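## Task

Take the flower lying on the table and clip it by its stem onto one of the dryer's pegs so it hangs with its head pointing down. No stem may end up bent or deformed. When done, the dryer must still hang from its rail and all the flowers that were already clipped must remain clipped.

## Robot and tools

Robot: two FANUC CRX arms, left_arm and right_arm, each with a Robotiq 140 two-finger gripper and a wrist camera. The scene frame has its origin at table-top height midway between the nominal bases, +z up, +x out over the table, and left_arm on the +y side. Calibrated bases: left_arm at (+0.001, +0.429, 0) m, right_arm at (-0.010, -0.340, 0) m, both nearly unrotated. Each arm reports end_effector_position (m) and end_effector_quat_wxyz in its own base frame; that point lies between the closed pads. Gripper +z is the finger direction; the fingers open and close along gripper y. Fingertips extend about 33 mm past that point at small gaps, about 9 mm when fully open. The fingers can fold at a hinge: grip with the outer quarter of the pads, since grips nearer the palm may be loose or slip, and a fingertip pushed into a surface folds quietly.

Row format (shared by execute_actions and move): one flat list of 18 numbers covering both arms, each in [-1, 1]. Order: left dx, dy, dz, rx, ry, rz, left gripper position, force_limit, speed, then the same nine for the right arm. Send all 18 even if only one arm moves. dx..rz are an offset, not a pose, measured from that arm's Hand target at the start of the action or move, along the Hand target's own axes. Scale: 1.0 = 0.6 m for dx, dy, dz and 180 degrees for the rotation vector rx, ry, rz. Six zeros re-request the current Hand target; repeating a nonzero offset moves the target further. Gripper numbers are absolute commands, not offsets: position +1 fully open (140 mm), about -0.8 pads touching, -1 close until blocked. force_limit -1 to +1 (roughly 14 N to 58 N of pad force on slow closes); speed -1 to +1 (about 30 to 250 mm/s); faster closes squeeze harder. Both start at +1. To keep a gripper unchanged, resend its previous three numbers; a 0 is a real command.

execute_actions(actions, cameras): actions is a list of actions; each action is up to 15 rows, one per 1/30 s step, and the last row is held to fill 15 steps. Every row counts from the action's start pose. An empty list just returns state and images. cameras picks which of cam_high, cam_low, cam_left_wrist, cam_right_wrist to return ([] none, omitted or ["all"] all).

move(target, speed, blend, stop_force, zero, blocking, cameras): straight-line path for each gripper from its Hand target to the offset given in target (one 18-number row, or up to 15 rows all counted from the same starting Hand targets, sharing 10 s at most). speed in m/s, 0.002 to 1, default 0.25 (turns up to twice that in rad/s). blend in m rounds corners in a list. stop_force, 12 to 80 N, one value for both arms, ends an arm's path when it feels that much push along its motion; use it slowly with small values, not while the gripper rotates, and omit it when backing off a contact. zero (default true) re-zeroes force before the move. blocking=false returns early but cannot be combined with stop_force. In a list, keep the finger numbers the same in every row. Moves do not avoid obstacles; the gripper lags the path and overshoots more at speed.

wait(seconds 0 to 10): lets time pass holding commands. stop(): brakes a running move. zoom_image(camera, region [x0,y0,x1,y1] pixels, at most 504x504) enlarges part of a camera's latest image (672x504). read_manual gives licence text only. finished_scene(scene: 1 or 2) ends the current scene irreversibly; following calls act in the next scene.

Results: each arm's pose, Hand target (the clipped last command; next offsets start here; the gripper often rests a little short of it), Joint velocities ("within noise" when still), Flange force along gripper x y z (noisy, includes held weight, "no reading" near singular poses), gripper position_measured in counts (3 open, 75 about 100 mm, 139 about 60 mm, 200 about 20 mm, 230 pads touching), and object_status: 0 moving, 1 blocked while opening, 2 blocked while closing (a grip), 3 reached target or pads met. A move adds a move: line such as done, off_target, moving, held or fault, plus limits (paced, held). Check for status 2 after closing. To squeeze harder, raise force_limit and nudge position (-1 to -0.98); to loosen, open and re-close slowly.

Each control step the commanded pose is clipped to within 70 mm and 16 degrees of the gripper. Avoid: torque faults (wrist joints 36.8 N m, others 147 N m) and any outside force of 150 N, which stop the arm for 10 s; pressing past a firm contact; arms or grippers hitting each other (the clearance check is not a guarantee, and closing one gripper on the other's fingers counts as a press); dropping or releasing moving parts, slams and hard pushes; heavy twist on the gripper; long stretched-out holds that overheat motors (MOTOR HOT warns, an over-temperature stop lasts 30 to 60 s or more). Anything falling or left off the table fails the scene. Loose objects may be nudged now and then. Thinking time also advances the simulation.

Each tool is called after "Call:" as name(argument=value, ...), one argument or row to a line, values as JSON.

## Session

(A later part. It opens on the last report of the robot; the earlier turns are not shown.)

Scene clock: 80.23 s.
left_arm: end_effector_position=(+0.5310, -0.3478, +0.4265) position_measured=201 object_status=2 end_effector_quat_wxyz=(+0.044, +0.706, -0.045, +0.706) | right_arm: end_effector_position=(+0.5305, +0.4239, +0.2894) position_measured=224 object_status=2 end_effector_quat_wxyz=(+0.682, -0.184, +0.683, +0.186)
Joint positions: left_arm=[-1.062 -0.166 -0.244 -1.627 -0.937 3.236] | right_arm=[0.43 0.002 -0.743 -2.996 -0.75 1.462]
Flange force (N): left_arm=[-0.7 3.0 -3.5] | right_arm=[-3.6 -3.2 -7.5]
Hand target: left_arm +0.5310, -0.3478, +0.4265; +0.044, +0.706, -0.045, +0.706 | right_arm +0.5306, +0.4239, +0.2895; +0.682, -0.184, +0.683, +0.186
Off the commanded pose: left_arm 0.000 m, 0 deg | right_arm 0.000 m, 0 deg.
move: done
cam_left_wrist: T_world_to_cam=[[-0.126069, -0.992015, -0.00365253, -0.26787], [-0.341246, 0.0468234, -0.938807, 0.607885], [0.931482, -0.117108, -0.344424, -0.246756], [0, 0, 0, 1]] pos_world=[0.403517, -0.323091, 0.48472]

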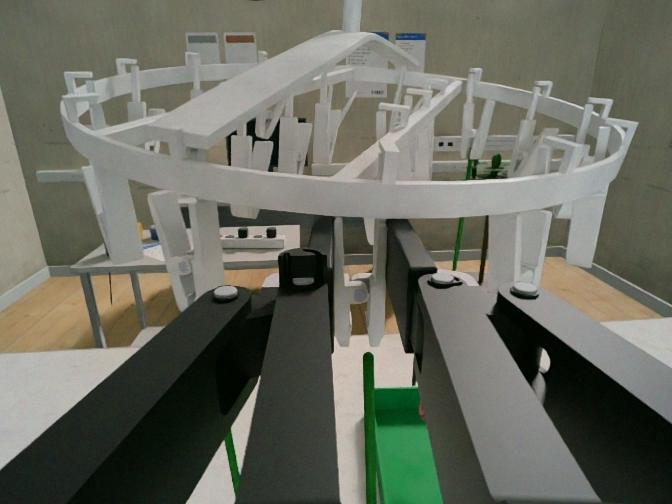

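Call:
move(
  target=[0,0,0,0,0,0,-0.98,0,-1,-0.005,-0.018,0.0318,0,0,0,-1,-1,-1],
  speed=0.04,
  cameras=["cam_left_wrist","cam_low"],
)

Call:
zoom_image(
  camera="cam_left_wrist",
  region=[280, 210, 440, 410],
)

Call:
zoom_image(
  camera="cam_low",
  region=[380, 90, 500, 220],
)

Scene clock: 81.93 s.
left_arm: end_effector_position=(+0.5310, -0.3478, +0.4265) position_measured=201 object_status=2 end_effector_quat_wxyz=(+0.044, +0.706, -0.045, +0.706) | right_arm: end_effector_position=(+0.5525, +0.4242, +0.2924) position_measured=224 object_status=2 end_effector_quat_wxyz=(+0.682, -0.184, +0.683, +0.186)
Joint positions: left_arm=[-1.062 -0.166 -0.244 -1.627 -0.937 3.236] | right_arm=[0.406 0.035 -0.687 -2.956 -0.731 1.43]
Flange force (N): left_arm=[-0.7 2.8 -3.6] | right_arm=[-3.7 -3.1 -7.4]
Hand target: left_arm +0.5310, -0.3478, +0.4265; +0.044, +0.706, -0.045, +0.706 | right_arm +0.5525, +0.4242, +0.2924; +0.682, -0.184, +0.683, +0.186
Off the commanded pose: left_arm 0.000 m, 0 deg | right_arm 0.000 m, 0 deg.
move: done
cam_left_wrist: T_world_to_cam=[[-0.126069, -0.992015, -0.00365253, -0.26787], [-0.341246, 0.0468234, -0.938807, 0.607885], [0.931482, -0.117108, -0.344424, -0.246756], [0, 0, 0, 1]] pos_world=[0.403517, -0.323091, 0.48472]
Images, in order (width x height): cam_low 672x504, cam_left_wrist 672x504.

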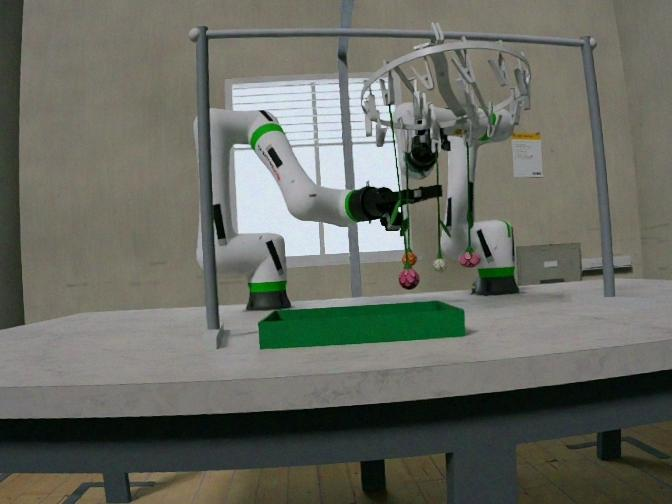

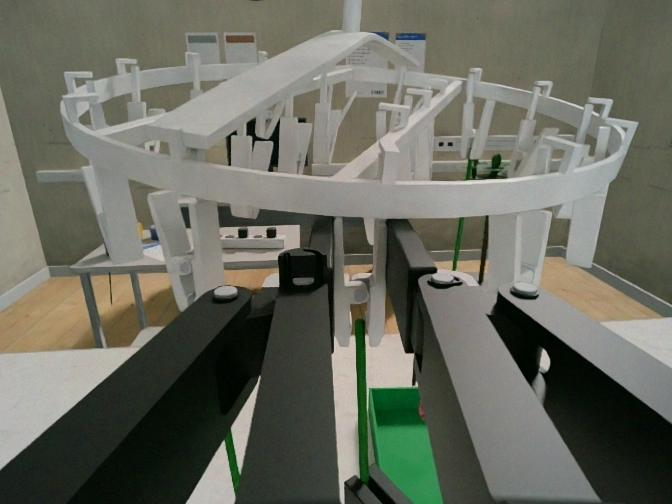

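Scaled by 2.520.

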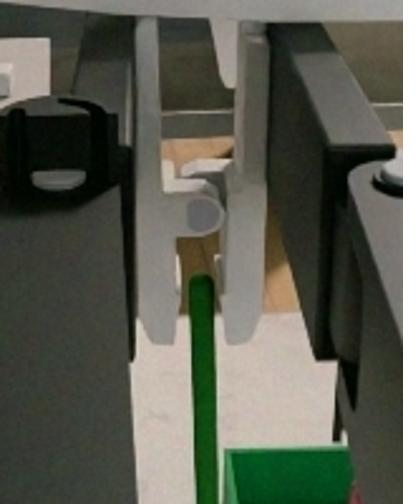

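Scaled by 3.877.

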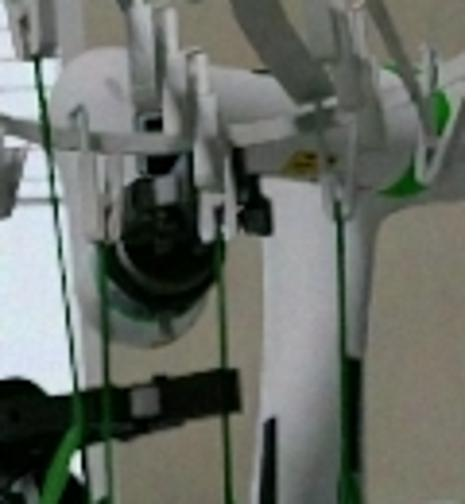

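Call:
move(
  target=[0,0,0,0,0,0,-0.98,0,-1,-0.0035,-0.0025,0.0043,0,0,0,-1,-1,-1],
  speed=0.03,
  cameras=["cam_left_wrist","cam_low"],
)

Call:
zoom_image(
  camera="cam_left_wrist",
  region=[310, 250, 410, 370],
)

Call:
zoom_image(
  camera="cam_low",
  region=[410, 110, 470, 180],
)

Scene clock: 83.10 s.
left_arm: end_effector_position=(+0.5310, -0.3478, +0.4265) position_measured=201 object_status=2 end_effector_quat_wxyz=(+0.044, +0.706, -0.045, +0.706) | right_arm: end_effector_position=(+0.5555, +0.4242, +0.2945) position_measured=224 object_status=2 end_effector_quat_wxyz=(+0.682, -0.184, +0.683, +0.186)
Joint positions: left_arm=[-1.062 -0.166 -0.244 -1.627 -0.937 3.236] | right_arm=[0.402 0.036 -0.677 -2.949 -0.722 1.424]
Flange force (N): left_arm=[-0.7 2.8 -3.7] | right_arm=[-2.9 -3.0 -7.8]
Hand target: left_arm +0.5310, -0.3478, +0.4265; +0.044, +0.706, -0.045, +0.706 | right_arm +0.5555, +0.4242, +0.2945; +0.682, -0.184, +0.683, +0.186
Off the commanded pose: left_arm 0.000 m, 0 deg | right_arm 0.000 m, 0 deg.
move: done
cam_left_wrist: T_world_to_cam=[[-0.126069, -0.992015, -0.00365253, -0.26787], [-0.341246, 0.0468234, -0.938807, 0.607885], [0.931482, -0.117108, -0.344424, -0.246756], [0, 0, 0, 1]] pos_world=[0.403517, -0.323091, 0.48472]
Images, in order (width x height): cam_low 672x504, cam_left_wrist 672x504.

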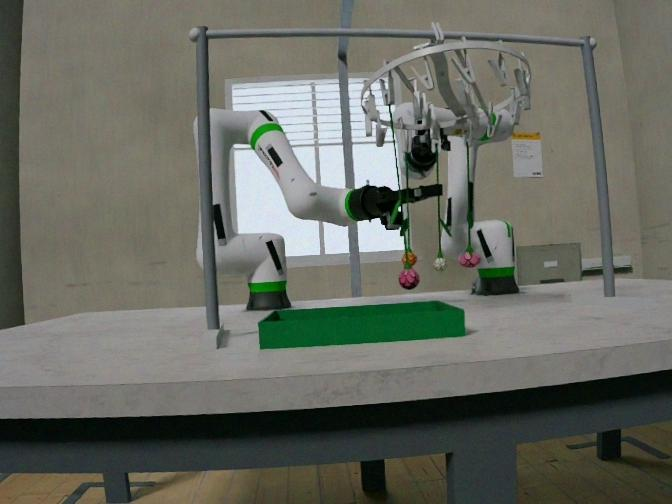

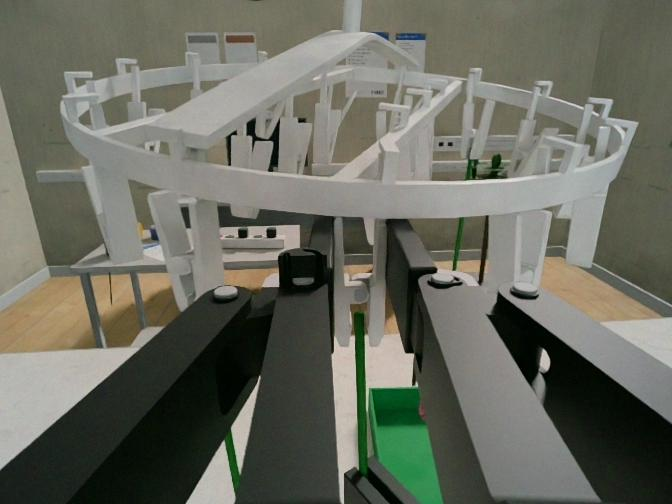

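Scaled by 4.200.

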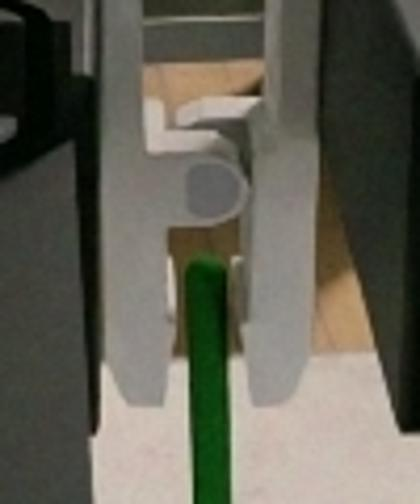

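Scaled by 7.200.

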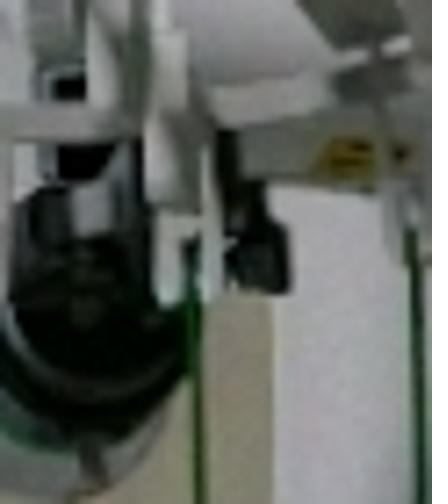

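Call:
move(
  target=[0,0,0,0,0,0,-0.246,-1,-1,0,0,0,0,0,0,-1,-1,-1],
  cameras=["cam_left_wrist"],
)

Call:
zoom_image(
  camera="cam_left_wrist",
  region=[260, 200, 460, 400],
)

Scene clock: 84.60 s.
left_arm: end_effector_position=(+0.5310, -0.3478, +0.4265) position_measured=160 object_status=0 end_effector_quat_wxyz=(+0.044, +0.706, -0.045, +0.706) | right_arm: end_effector_position=(+0.5555, +0.4242, +0.2946) position_measured=224 object_status=2 end_effector_quat_wxyz=(+0.682, -0.184, +0.683, +0.186)
Joint positions: left_arm=[-1.062 -0.166 -0.244 -1.627 -0.937 3.236] | right_arm=[0.402 0.036 -0.677 -2.949 -0.722 1.424]
Flange force (N): left_arm=[-0.7 2.9 -3.2] | right_arm=[-3.9 -3.5 -7.6]
Hand target: left_arm +0.5310, -0.3478, +0.4265; +0.044, +0.706, -0.045, +0.706 | right_arm +0.5555, +0.4242, +0.2945; +0.682, -0.184, +0.683, +0.186
Off the commanded pose: left_arm 0.000 m, 0 deg | right_arm 0.000 m, 0 deg.
move: done
cam_left_wrist: T_world_to_cam=[[-0.126069, -0.992015, -0.00365253, -0.26787], [-0.341246, 0.0468234, -0.938807, 0.607885], [0.931482, -0.117108, -0.344424, -0.246756], [0, 0, 0, 1]] pos_world=[0.403517, -0.323091, 0.48472]

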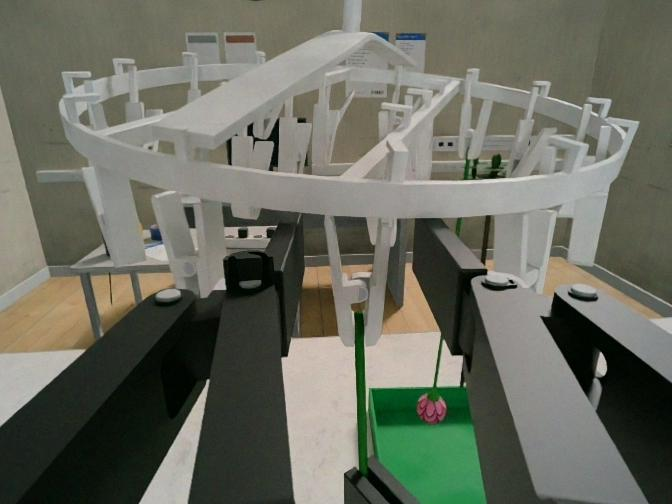

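Scaled by 2.520.

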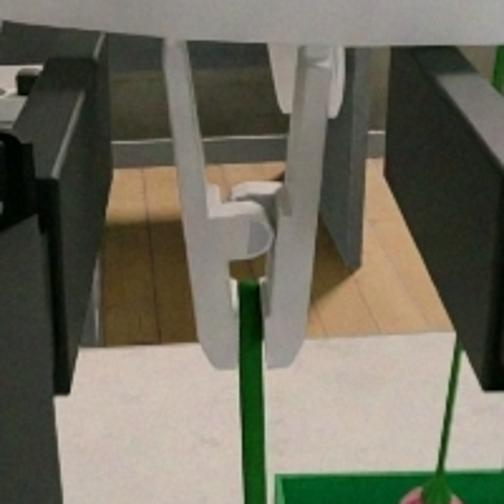

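Call:
move(
  target=[0,0,0,0,0,0,-0.246,-1,-1,0,0,0,0,0,0,-0.45,-1,-1],
  cameras=["cam_left_wrist","cam_low","cam_right_wrist"],
)

Call:
zoom_image(
  camera="cam_left_wrist",
  region=[260, 200, 460, 400],
)

Scene clock: 85.97 s.
left_arm: end_effector_position=(+0.5310, -0.3478, +0.4265) position_measured=160 object_status=3 end_effector_quat_wxyz=(+0.044, +0.706, -0.045, +0.706) | right_arm: end_effector_position=(+0.5555, +0.4242, +0.2945) position_measured=186 object_status=0 end_effector_quat_wxyz=(+0.682, -0.184, +0.683, +0.186)
Joint positions: left_arm=[-1.062 -0.166 -0.244 -1.627 -0.937 3.236] | right_arm=[0.402 0.036 -0.677 -2.949 -0.722 1.424]
Flange force (N): left_arm=[-0.5 2.6 -3.4] | right_arm=[-3.4 -3.6 -7.8]
Hand target: left_arm +0.5310, -0.3478, +0.4265; +0.044, +0.706, -0.045, +0.706 | right_arm +0.5555, +0.4242, +0.2945; +0.682, -0.184, +0.683, +0.186
Off the commanded pose: left_arm 0.000 m, 0 deg | right_arm 0.000 m, 0 deg.
move: done
cam_left_wrist: T_world_to_cam=[[-0.126069, -0.992015, -0.00365313, -0.26787], [-0.341158, 0.0468128, -0.93884, 0.607862], [0.931514, -0.117112, -0.344335, -0.246813], [0, 0, 0, 1]] pos_world=[0.403517, -0.323091, 0.48472]
cam_right_wrist: T_world_to_cam=[[-0.50988, 0.860232, -0.00480897, -0.0719198], [-0.308004, -0.177336, 0.934712, -0.026206], [0.803216, 0.478072, 0.355375, -0.610586], [0, 0, 0, 1]] pos_world=[0.445691, 0.349124, 0.241136]
Images, in order (width x height): cam_low 672x504, cam_left_wrist 672x504, cam_right_wrist 672x504.

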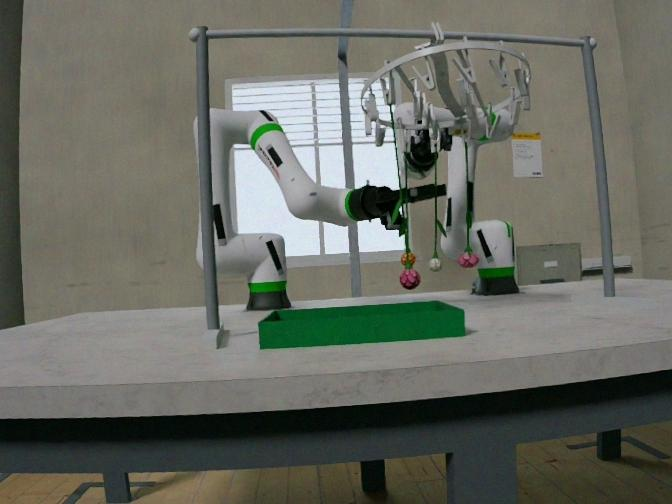

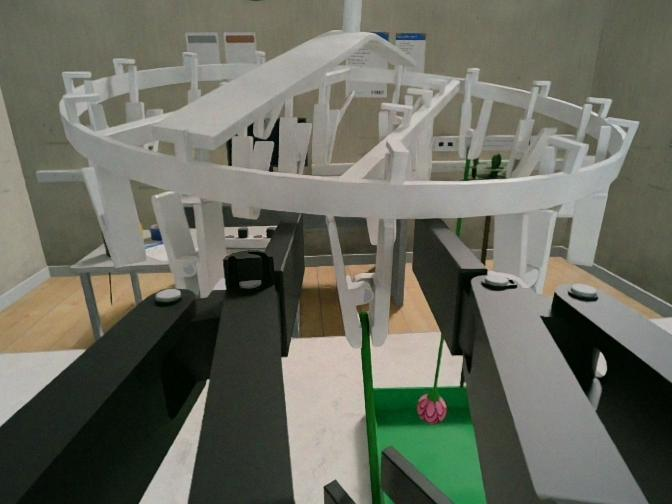

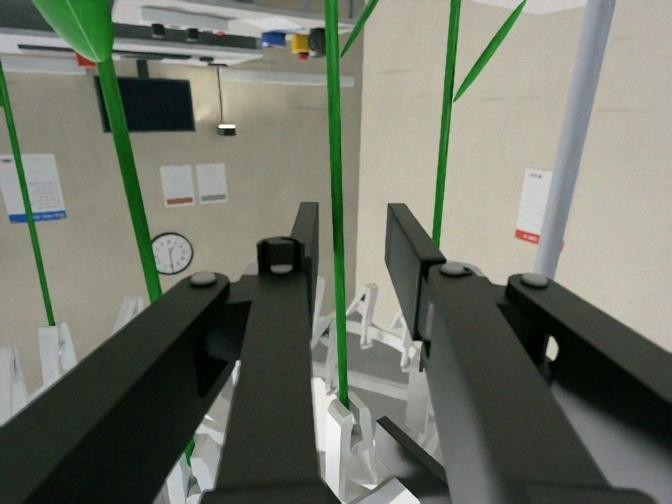

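Scaled by 2.520.

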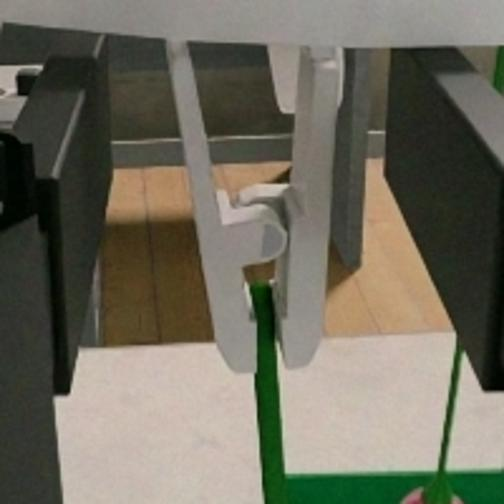

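Call:
move(
  target=[0,0,0,0,0,0,-0.246,-1,-1,0,0,-0.25,0,0,0,-0.45,-1,-1],
  speed=0.1,
  cameras=["cam_left_wrist","cam_low","cam_right_wrist"],
)

Call:
move(
  target=[0,0,-0.25,0,0,0,-0.246,-1,-1,0,0,0,0,0,0,-0.45,-1,-1],
  speed=0.1,
)

Call:
zoom_image(
  camera="cam_left_wrist",
  region=[260, 160, 460, 360],
)

Call:
wait(
  seconds=2,
)

Scene clock: 88.40 s.
left_arm: end_effector_position=(+0.5310, -0.3478, +0.4265) position_measured=160 object_status=3 end_effector_quat_wxyz=(+0.044, +0.706, -0.045, +0.706) | right_arm: end_effector_position=(+0.4260, +0.3484, +0.2945) position_measured=186 object_status=3 end_effector_quat_wxyz=(+0.682, -0.184, +0.683, +0.186)
Joint positions: left_arm=[-1.062 -0.166 -0.244 -1.627 -0.937 3.236] | right_arm=[0.331 -0.455 -0.985 -2.763 -0.562 1.244]
Flange force (N): left_arm=[-0.6 3.0 -3.0] | right_arm=no reading
Hand target: left_arm +0.5310, -0.3478, +0.4265; +0.044, +0.706, -0.045, +0.706 | right_arm +0.4260, +0.3484, +0.2946; +0.682, -0.184, +0.683, +0.186
Off the commanded pose: left_arm 0.000 m, 0 deg | right_arm 0.000 m, 0 deg.
move: done
cam_left_wrist: T_world_to_cam=[[-0.126069, -0.992015, -0.00365313, -0.26787], [-0.341158, 0.0468128, -0.93884, 0.607862], [0.931514, -0.117112, -0.344335, -0.246813], [0, 0, 0, 1]] pos_world=[0.403517, -0.323091, 0.48472]
cam_right_wrist: T_world_to_cam=[[-0.509896, 0.860223, -0.00476162, -0.0727476], [-0.307902, -0.177334, 0.934745, -0.0795752], [0.803245, 0.478089, 0.355287, -0.470324], [0, 0, 0, 1]] pos_world=[0.316191, 0.273324, 0.241136]
Images, in order (width x height): cam_low 672x504, cam_left_wrist 672x504, cam_right_wrist 672x504.

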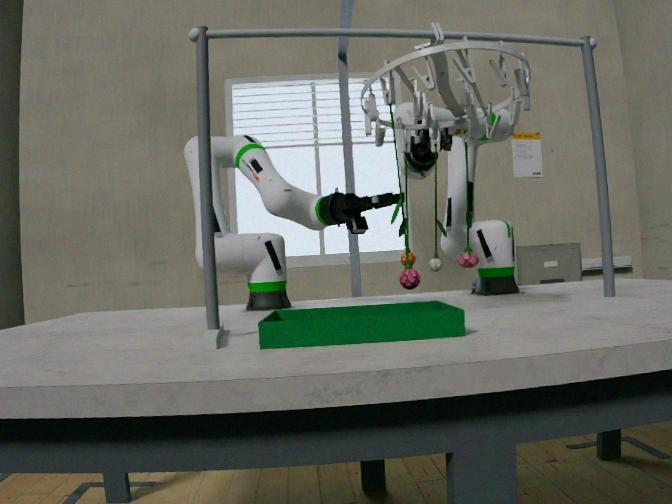

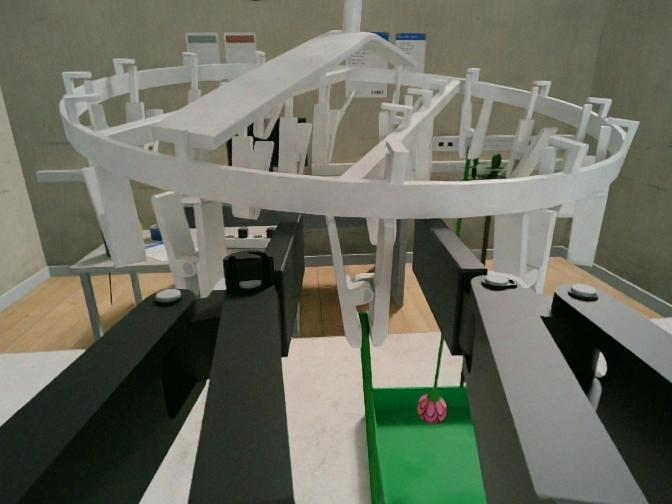

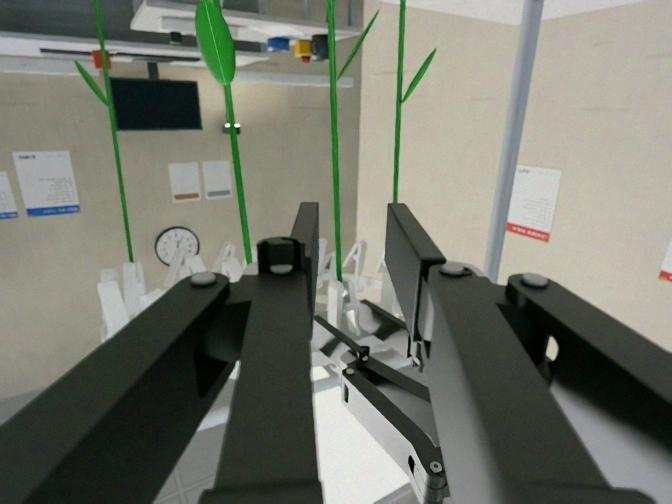

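Scene clock: 90.27 s.
left_arm: end_effector_position=(+0.3822, -0.3288, +0.4265) position_measured=160 object_status=3 end_effector_quat_wxyz=(+0.044, +0.706, -0.045, +0.706) | right_arm: end_effector_position=(+0.4260, +0.3484, +0.2946) position_measured=186 object_status=3 end_effector_quat_wxyz=(+0.682, -0.184, +0.683, +0.186)
Joint positions: left_arm=[-1.473 -0.35 -0.381 -1.577 -1.347 3.173] | right_arm=[0.331 -0.455 -0.985 -2.763 -0.562 1.244]
Flange force (N): left_arm=[0.3 2.2 -5.0] | right_arm=no reading
Hand target: left_arm +0.3822, -0.3289, +0.4266; +0.044, +0.706, -0.045, +0.706 | right_arm +0.4260, +0.3484, +0.2946; +0.682, -0.184, +0.683, +0.186
Off the commanded pose: left_arm 0.000 m, 0 deg | right_arm 0.000 m, 0 deg.
move: done
cam_left_wrist: T_world_to_cam=[[-0.12598, -0.992026, -0.00365869, -0.267804], [-0.341372, 0.0468139, -0.938762, 0.556225], [0.931448, -0.117016, -0.344547, -0.105831], [0, 0, 0, 1]] pos_world=[0.254718, -0.304091, 0.484719]
cam_right_wrist: T_world_to_cam=[[-0.50988, 0.860232, -0.00480897, -0.0727436], [-0.308004, -0.177336, 0.934712, -0.0795346], [0.803216, 0.478072, 0.355375, -0.470332], [0, 0, 0, 1]] pos_world=[0.316191, 0.273324, 0.241136]

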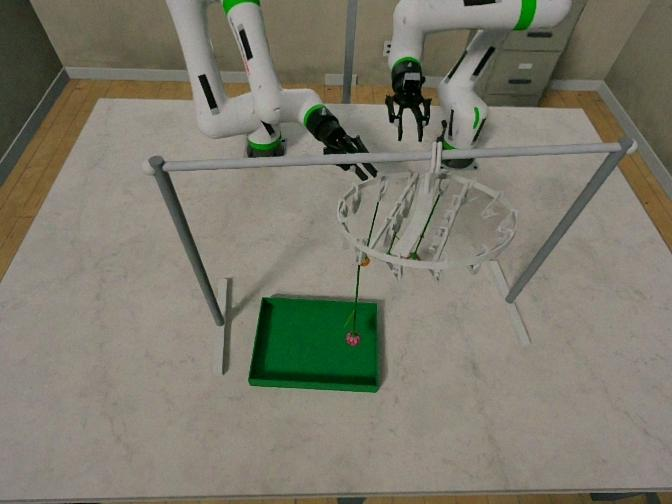

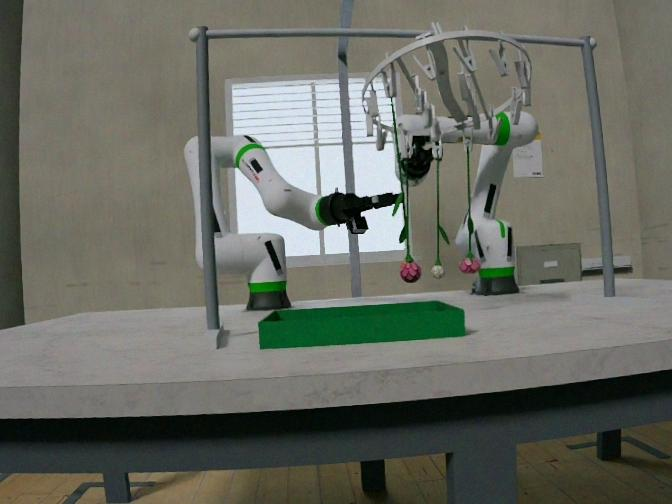

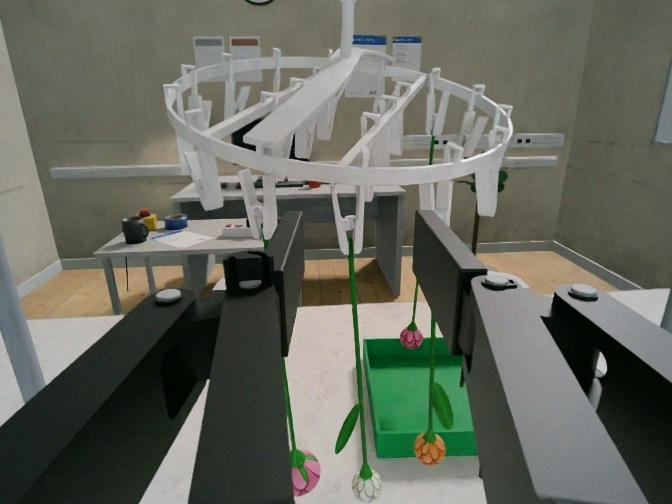

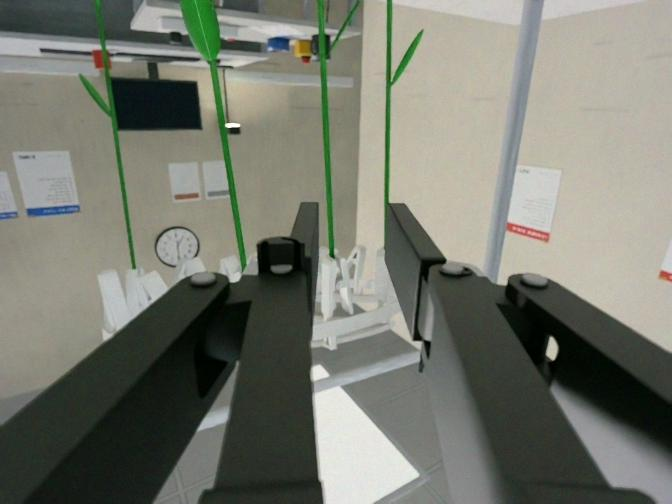

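Scaled by 2.520.

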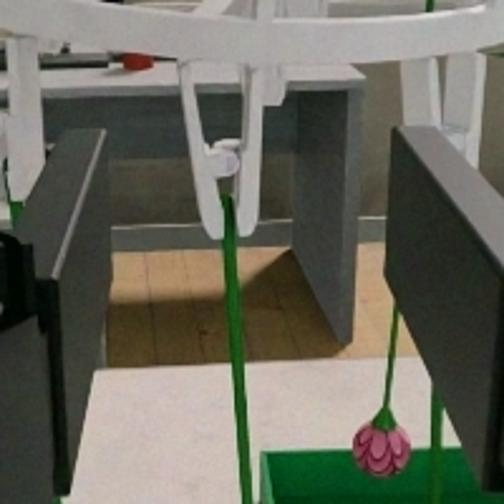

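Scene clock: 92.27 s.
left_arm: end_effector_position=(+0.3822, -0.3289, +0.4266) position_measured=160 object_status=3 end_effector_quat_wxyz=(+0.044, +0.706, -0.045, +0.706) | right_arm: end_effector_position=(+0.4260, +0.3484, +0.2946) position_measured=186 object_status=3 end_effector_quat_wxyz=(+0.682, -0.184, +0.683, +0.186)
Joint positions: left_arm=[-1.474 -0.35 -0.381 -1.578 -1.347 3.173] | right_arm=[0.331 -0.455 -0.985 -2.763 -0.562 1.244]
Flange force (N): left_arm=[0.0 2.3 -5.2] | right_arm=no reading
Hand target: left_arm +0.3822, -0.3289, +0.4266; +0.044, +0.706, -0.045, +0.706 | right_arm +0.4260, +0.3484, +0.2946; +0.682, -0.184, +0.683, +0.186
Tool commands: left_gripper/position=-0.246 left_gripper/force_limit=-1.0 left_gripper/speed=-1.0 right_gripper/position=-0.45 right_gripper/force_limit=-1.0 right_gripper/speed=-1.0
Off the commanded pose: left_arm 0.000 m, 0 deg | right_arm 0.000 m, 0 deg.
wait: 2.00 s; at rest by 0.17 s
cam_left_wrist: T_world_to_cam=[[-0.126069, -0.992015, -0.00365253, -0.26778], [-0.341246, 0.0468234, -0.938807, 0.556312], [0.931482, -0.117108, -0.344424, -0.105893], [0, 0, 0, 1]] pos_world=[0.254717, -0.304091, 0.48482]
cam_right_wrist: T_world_to_cam=[[-0.50988, 0.860232, -0.00480897, -0.0727436], [-0.308004, -0.177336, 0.934712, -0.0795346], [0.803216, 0.478072, 0.355375, -0.470332], [0, 0, 0, 1]] pos_world=[0.316191, 0.273324, 0.241136]

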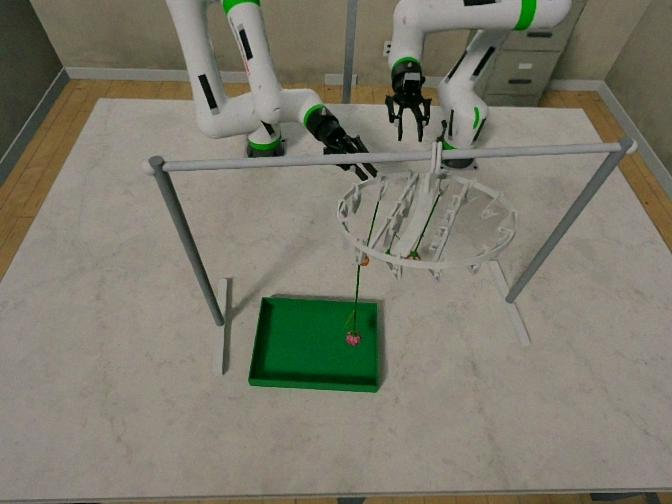

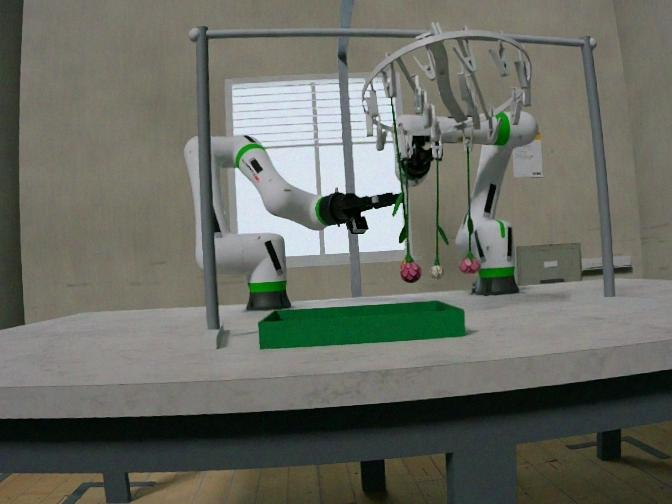

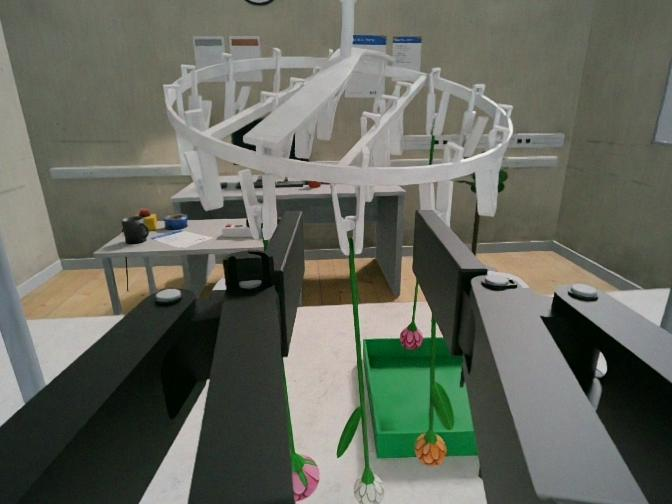

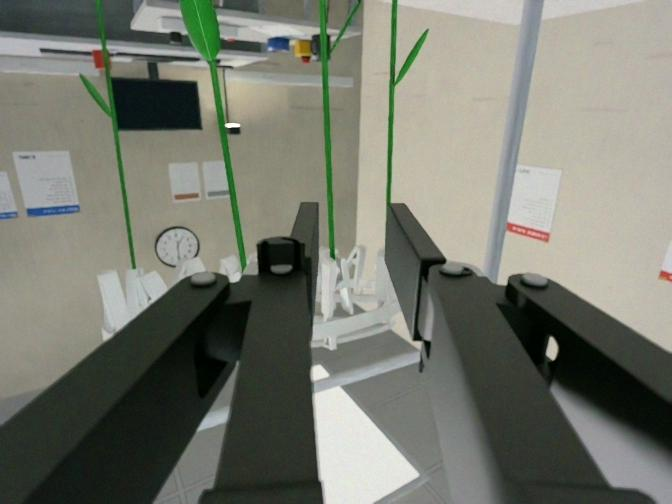

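Call:
finished_scene(
  scene=1,
)

The scene is finished: the task was done.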